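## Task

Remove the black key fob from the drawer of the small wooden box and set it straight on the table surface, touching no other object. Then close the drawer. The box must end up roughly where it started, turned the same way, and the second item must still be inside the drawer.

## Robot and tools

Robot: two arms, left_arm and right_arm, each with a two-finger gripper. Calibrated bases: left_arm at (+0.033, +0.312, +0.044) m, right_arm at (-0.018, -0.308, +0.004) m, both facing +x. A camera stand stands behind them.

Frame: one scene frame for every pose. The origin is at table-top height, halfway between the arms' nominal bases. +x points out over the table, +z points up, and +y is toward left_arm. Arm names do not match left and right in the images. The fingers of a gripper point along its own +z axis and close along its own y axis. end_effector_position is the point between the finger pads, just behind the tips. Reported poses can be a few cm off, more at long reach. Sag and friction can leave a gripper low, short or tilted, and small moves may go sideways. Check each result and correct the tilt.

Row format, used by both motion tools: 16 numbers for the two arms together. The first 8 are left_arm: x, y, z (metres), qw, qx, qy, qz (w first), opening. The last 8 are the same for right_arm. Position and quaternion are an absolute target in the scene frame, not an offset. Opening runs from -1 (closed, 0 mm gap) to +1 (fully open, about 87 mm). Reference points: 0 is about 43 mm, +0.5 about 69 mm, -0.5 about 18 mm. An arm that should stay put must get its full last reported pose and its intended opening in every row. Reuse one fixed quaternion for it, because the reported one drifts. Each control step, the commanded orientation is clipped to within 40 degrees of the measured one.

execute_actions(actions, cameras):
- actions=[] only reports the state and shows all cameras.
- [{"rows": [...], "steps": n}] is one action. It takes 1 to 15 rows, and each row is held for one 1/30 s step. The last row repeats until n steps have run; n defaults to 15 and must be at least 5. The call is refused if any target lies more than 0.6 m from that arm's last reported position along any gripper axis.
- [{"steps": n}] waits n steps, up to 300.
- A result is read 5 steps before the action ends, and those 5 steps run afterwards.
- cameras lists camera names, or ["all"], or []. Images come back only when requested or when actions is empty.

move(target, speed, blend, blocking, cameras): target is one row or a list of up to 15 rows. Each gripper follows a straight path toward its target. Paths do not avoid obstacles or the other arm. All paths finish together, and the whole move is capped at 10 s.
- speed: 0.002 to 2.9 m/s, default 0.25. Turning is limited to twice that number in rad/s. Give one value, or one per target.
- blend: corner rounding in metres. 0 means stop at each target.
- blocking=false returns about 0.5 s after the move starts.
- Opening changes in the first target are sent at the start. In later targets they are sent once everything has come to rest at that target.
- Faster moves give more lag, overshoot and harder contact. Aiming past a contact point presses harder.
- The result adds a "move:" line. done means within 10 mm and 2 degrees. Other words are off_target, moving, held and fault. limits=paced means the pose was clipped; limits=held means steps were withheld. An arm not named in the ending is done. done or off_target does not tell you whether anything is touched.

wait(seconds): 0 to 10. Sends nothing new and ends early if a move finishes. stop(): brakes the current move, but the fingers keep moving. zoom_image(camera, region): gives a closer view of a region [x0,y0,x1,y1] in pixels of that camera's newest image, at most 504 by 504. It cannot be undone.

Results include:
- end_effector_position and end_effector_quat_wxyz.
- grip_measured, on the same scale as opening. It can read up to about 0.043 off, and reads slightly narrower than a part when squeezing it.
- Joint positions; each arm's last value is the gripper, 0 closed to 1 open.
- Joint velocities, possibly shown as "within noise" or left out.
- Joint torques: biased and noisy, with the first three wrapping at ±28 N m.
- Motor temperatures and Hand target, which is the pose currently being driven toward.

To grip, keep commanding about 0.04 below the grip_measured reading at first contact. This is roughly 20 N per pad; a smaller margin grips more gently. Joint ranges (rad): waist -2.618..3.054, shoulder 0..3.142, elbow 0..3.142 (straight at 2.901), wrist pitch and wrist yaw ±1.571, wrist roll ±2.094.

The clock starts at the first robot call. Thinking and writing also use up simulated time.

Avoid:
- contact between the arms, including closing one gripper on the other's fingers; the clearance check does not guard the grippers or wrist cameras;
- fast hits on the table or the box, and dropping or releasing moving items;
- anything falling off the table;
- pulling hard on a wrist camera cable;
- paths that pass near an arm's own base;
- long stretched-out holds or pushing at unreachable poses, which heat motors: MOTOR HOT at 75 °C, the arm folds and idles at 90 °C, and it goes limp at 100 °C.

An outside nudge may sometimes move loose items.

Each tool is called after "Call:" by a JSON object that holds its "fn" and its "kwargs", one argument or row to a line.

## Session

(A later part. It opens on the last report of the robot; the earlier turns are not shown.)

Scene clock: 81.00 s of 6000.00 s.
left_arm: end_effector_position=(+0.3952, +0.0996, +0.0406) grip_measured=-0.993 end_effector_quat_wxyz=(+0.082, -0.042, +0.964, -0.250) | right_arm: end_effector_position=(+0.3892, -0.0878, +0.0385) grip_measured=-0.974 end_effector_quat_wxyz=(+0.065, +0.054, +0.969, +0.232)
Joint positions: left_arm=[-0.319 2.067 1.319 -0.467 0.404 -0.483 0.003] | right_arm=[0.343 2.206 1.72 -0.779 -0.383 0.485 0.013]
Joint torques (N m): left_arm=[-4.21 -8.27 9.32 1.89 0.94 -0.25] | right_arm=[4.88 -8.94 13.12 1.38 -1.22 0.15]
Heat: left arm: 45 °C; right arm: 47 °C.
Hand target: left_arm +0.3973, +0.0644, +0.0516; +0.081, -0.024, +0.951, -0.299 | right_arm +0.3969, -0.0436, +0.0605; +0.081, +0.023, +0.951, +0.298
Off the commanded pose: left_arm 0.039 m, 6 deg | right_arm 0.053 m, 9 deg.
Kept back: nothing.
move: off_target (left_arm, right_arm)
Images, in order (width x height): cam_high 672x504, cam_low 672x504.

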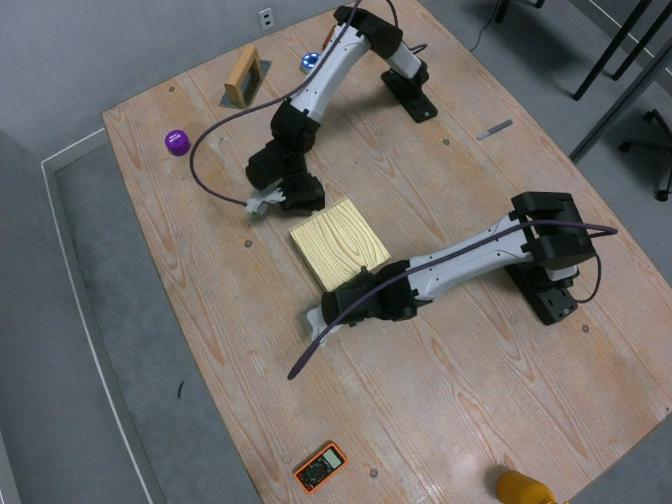

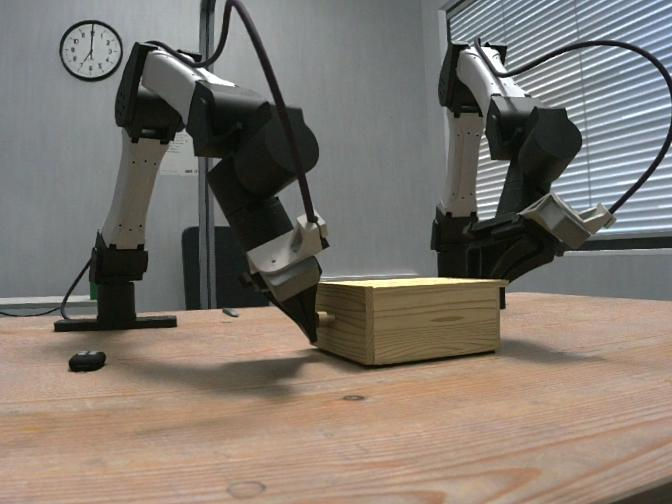

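Call:
{"fn": "move", "kwargs": {
  "target": [
    [0.395,0.100,0.05,0.083,-0.040,0.962,-0.255,-1,0.392,-0.088,0.05,0.07,0.05,0.967,0.24,-1],
    [0.395,0.17,0.08,0.083,-0.026,0.950,-0.300,-1,0.392,-0.16,0.08,0.083,0.026,0.950,0.300,-1],
    [0.38,0.22,0.13,0.087,0,0.996,0,-1,0.37,-0.24,0.14,0.087,0,0.996,0,-1]
  ],
  "speed": [0.05,0.12,0.25],
  "cameras": ["cam_low","cam_high"]
}}

Call:
{"fn": "zoom_image", "kwargs": {
  "camera": "cam_low",
  "region": [290, 260, 530, 390]
}}

Call:
{"fn": "zoom_image", "kwargs": {
  "camera": "cam_high",
  "region": [200, 100, 420, 300]
}}

Scene clock: 85.90 s of 6000.00 s.
left_arm: end_effector_position=(+0.3745, +0.2193, +0.1163) grip_measured=-0.993 end_effector_quat_wxyz=(+0.067, +0.003, +0.998, -0.005) | right_arm: end_effector_position=(+0.3651, -0.2410, +0.1134) grip_measured=-0.974 end_effector_quat_wxyz=(+0.050, +0.007, +0.999, +0.000)
Joint positions: left_arm=[-0.245 1.923 1.539 -1.054 -0.023 -0.242 0.003] | right_arm=[0.191 2.103 1.947 -1.315 0.017 0.175 0.013]
Joint torques (N m): left_arm=[-0.27 -10.93 8.64 0.8 -0.16 0.07] | right_arm=[0.7 -13.24 10.54 0.32 0.12 -0.2]
Heat: left arm: 47 °C; right arm: 47 °C.
Hand target: left_arm +0.3797, +0.2199, +0.1299; +0.087, +0.000, +0.996, +0.000 | right_arm +0.3692, -0.2402, +0.1394; +0.087, +0.000, +0.996, +0.000
Off the commanded pose: left_arm 0.015 m, 2 deg | right_arm 0.027 m, 4 deg.
Kept back: nothing.
move: off_target (left_arm, right_arm)
Images, in order (width x height): cam_high 672x504, cam_low 672x504.

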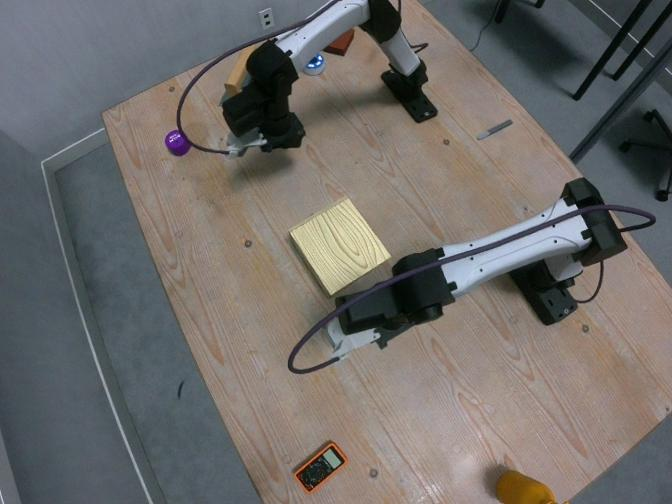

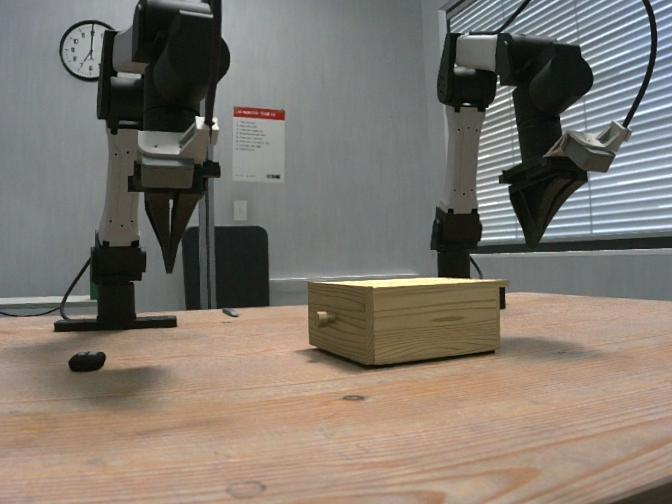

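Scaled by 2.100 from the camera's 672x504 image, which has a finer 960x720 frame.

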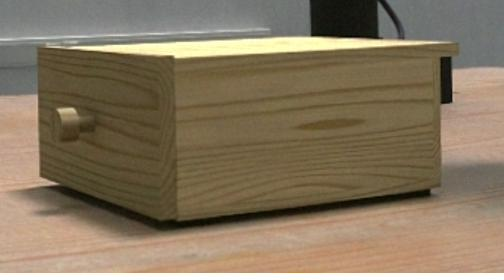

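Scaled by 2.291 from the camera's 672x504 image, which has a finer 960x720 frame.

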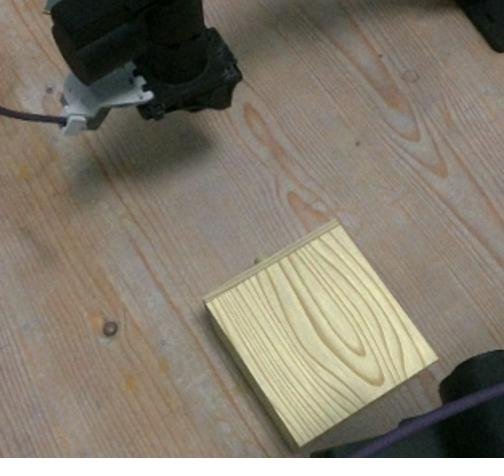

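Call:
{"fn": "move", "kwargs": {
  "target": [
    [0.28,0.13,0.13,0.087,0,0.996,0,-1,0.365,-0.241,0.12,0.067,0,0.998,0,-1],
    [0.275,0.083,0.05,0.087,0,0.996,0,-1,0.365,-0.241,0.12,0.067,0,0.998,0,-1],
    [0.332,0.083,0.05,0.087,0,0.996,0,-1,0.365,-0.241,0.12,0.067,0,0.998,0,-1]
  ],
  "speed": [0.25,0.15,0.05],
  "blend": [0.03,0,0],
  "cameras": ["cam_low","cam_high","cam_left_wrist"]
}}

Call:
{"fn": "zoom_image", "kwargs": {
  "camera": "cam_high",
  "region": [200, 100, 420, 300]
}}

Scene clock: 89.60 s of 6000.00 s.
left_arm: end_effector_position=(+0.3044, +0.0913, +0.0520) grip_measured=-0.993 end_effector_quat_wxyz=(+0.048, +0.006, +0.999, +0.012) | right_arm: end_effector_position=(+0.3622, -0.2419, +0.1091) grip_measured=-0.974 end_effector_quat_wxyz=(+0.044, +0.006, +0.999, -0.002)
Joint positions: left_arm=[-0.648 2.011 1.398 -0.895 -0.078 -0.638 0.003] | right_arm=[0.191 2.103 1.929 -1.311 0.018 0.172 0.013]
Joint torques (N m): left_arm=[1.37 -7.72 9.05 1.51 -0.32 0.18] | right_arm=[0.47 -11.99 6.76 0.53 0.06 -0.23]
Heat: left arm: 48 °C; right arm: 48 °C.
Hand target: left_arm +0.3309, +0.0838, +0.0517; +0.087, +0.000, +0.996, +0.000 | right_arm +0.3649, -0.2411, +0.1199; +0.067, +0.000, +0.998, +0.000
Off the commanded pose: left_arm 0.029 m, 5 deg | right_arm 0.011 m, 3 deg.
Kept back: nothing.
move: off_target (left_arm, right_arm)
camera_calibration:
cam_left_wrist: T_world_to_cam=[[-0.0126962, -0.999195, -0.0380604, 0.09513], [-0.73036, -0.0167305, 0.682858, 0.213015], [-0.682945, 0.0364674, -0.729559, 0.38713], [0, 0, 0, 1]] pos_world=[0.421174, 0.0844996, 0.140596]
Images, in order (width x height): cam_high 672x504, cam_low 672x504, cam_left_wrist 672x504.

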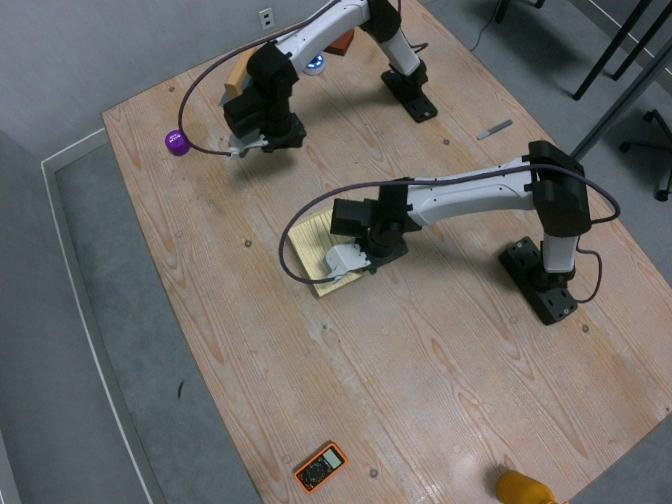

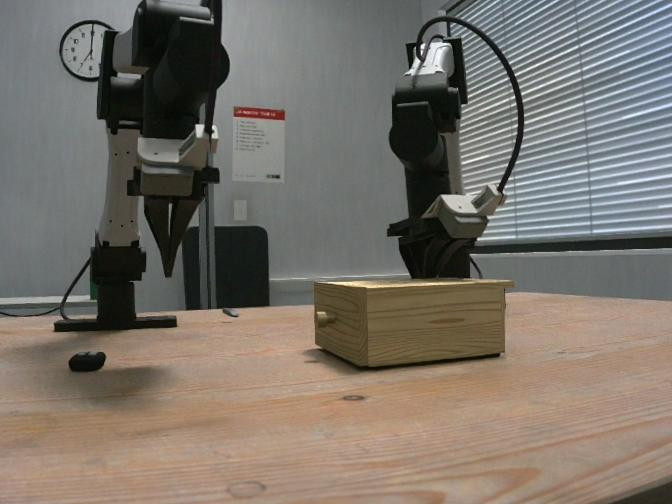

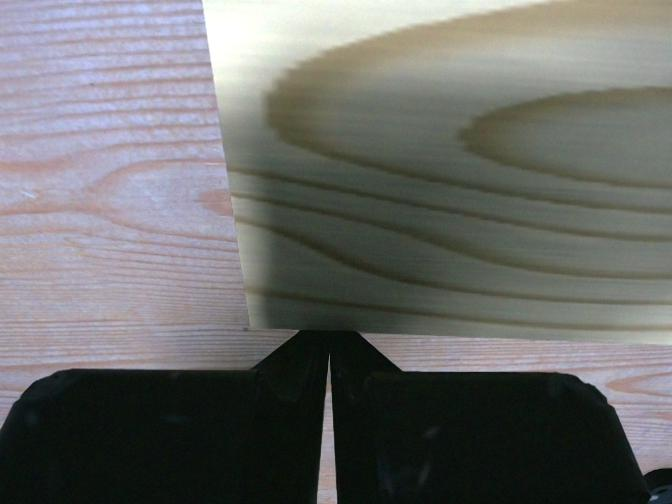

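Scaled by 2.291 from the camera's 672x504 image, which has a finer 960x720 frame.

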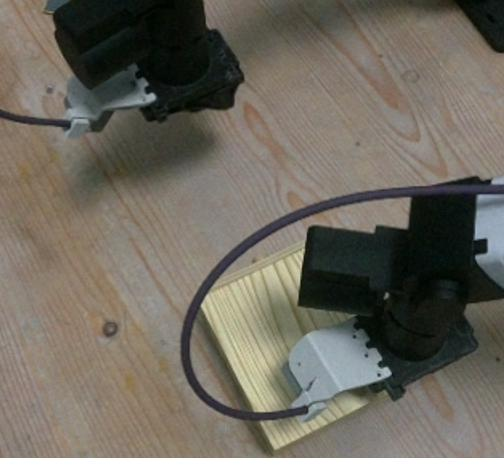

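Call:
{"fn": "move", "kwargs": {
  "target": [
    [0.26,0.10,0.06,0.087,0,0.996,0,-1,0.365,-0.241,0.12,0.067,0,0.998,0,-1],
    [0.26,0.15,0.13,0.087,0,0.996,0,-1,0.365,-0.241,0.12,0.067,0,0.998,0,-1],
    [0.28,0.30,0.15,0.087,0,0.996,0,-1,0.365,-0.241,0.12,0.067,0,0.998,0,-1]
  ],
  "speed": [0.15,0.25,0.25],
  "blend": [0.01,0.03,0],
  "cameras": ["cam_low","cam_high"]
}}

Call:
{"fn": "zoom_image", "kwargs": {
  "camera": "cam_high",
  "region": [200, 100, 420, 300]
}}

Call:
{"fn": "zoom_image", "kwargs": {
  "camera": "cam_low",
  "region": [290, 260, 530, 390]
}}

Scene clock: 92.10 s of 6000.00 s.
left_arm: end_effector_position=(+0.2792, +0.3016, +0.1438) grip_measured=-0.993 end_effector_quat_wxyz=(+0.079, -0.003, +0.997, +0.008) | right_arm: end_effector_position=(+0.3622, -0.2419, +0.1091) grip_measured=-0.974 end_effector_quat_wxyz=(+0.044, +0.006, +0.999, -0.002)
Joint positions: left_arm=[-0.048 1.483 1.149 -1.078 -0.026 -0.057 0.003] | right_arm=[0.191 2.103 1.929 -1.311 0.018 0.172 0.013]
Joint torques (N m): left_arm=[0.42 -6.41 7.77 0.85 0.15 0.25] | right_arm=[0.44 -12.08 6.67 0.53 0.08 -0.26]
Heat: left arm: 48 °C; right arm: 48 °C.
Hand target: left_arm +0.2801, +0.3000, +0.1500; +0.087, +0.000, +0.996, +0.000 | right_arm +0.3649, -0.2411, +0.1199; +0.067, +0.000, +0.998, +0.000
Off the commanded pose: left_arm 0.006 m, 1 deg | right_arm 0.011 m, 3 deg.
Kept back: nothing.
move: off_target (right_arm)
Images, in order (width x height): cam_high 672x504, cam_low 672x504.

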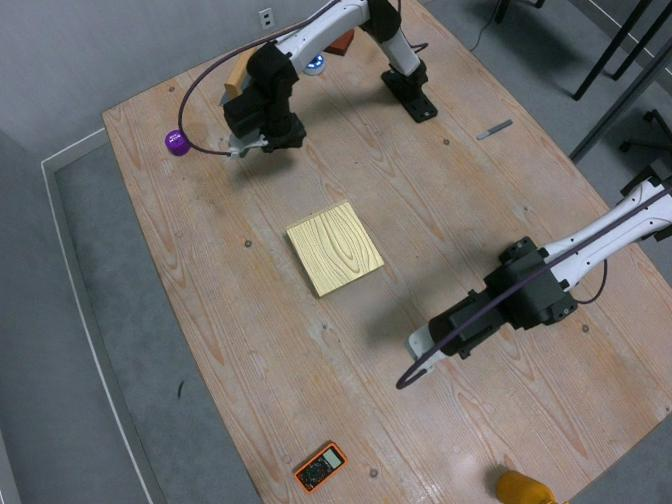

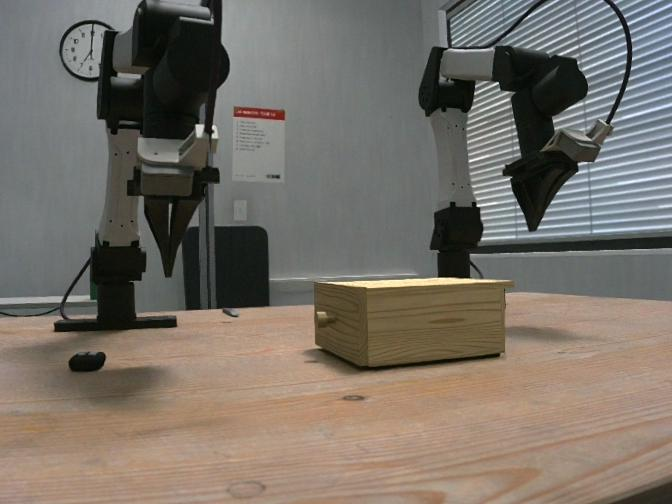

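Scaled by 2.291 from the camera's 672x504 image, which has a finer 960x720 frame.

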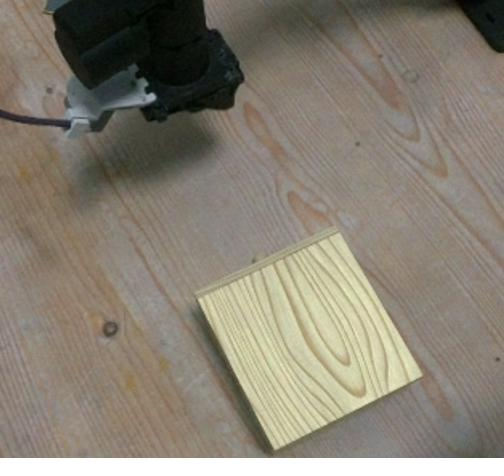

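Scaled by 2.100 from the camera's 672x504 image, which has a finer 960x720 frame.

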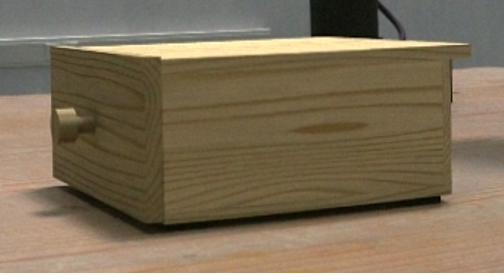

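Call:
{"fn": "finished_scene", "kwargs": {
  "scene": 1
}}

The scene is finished: the task was done.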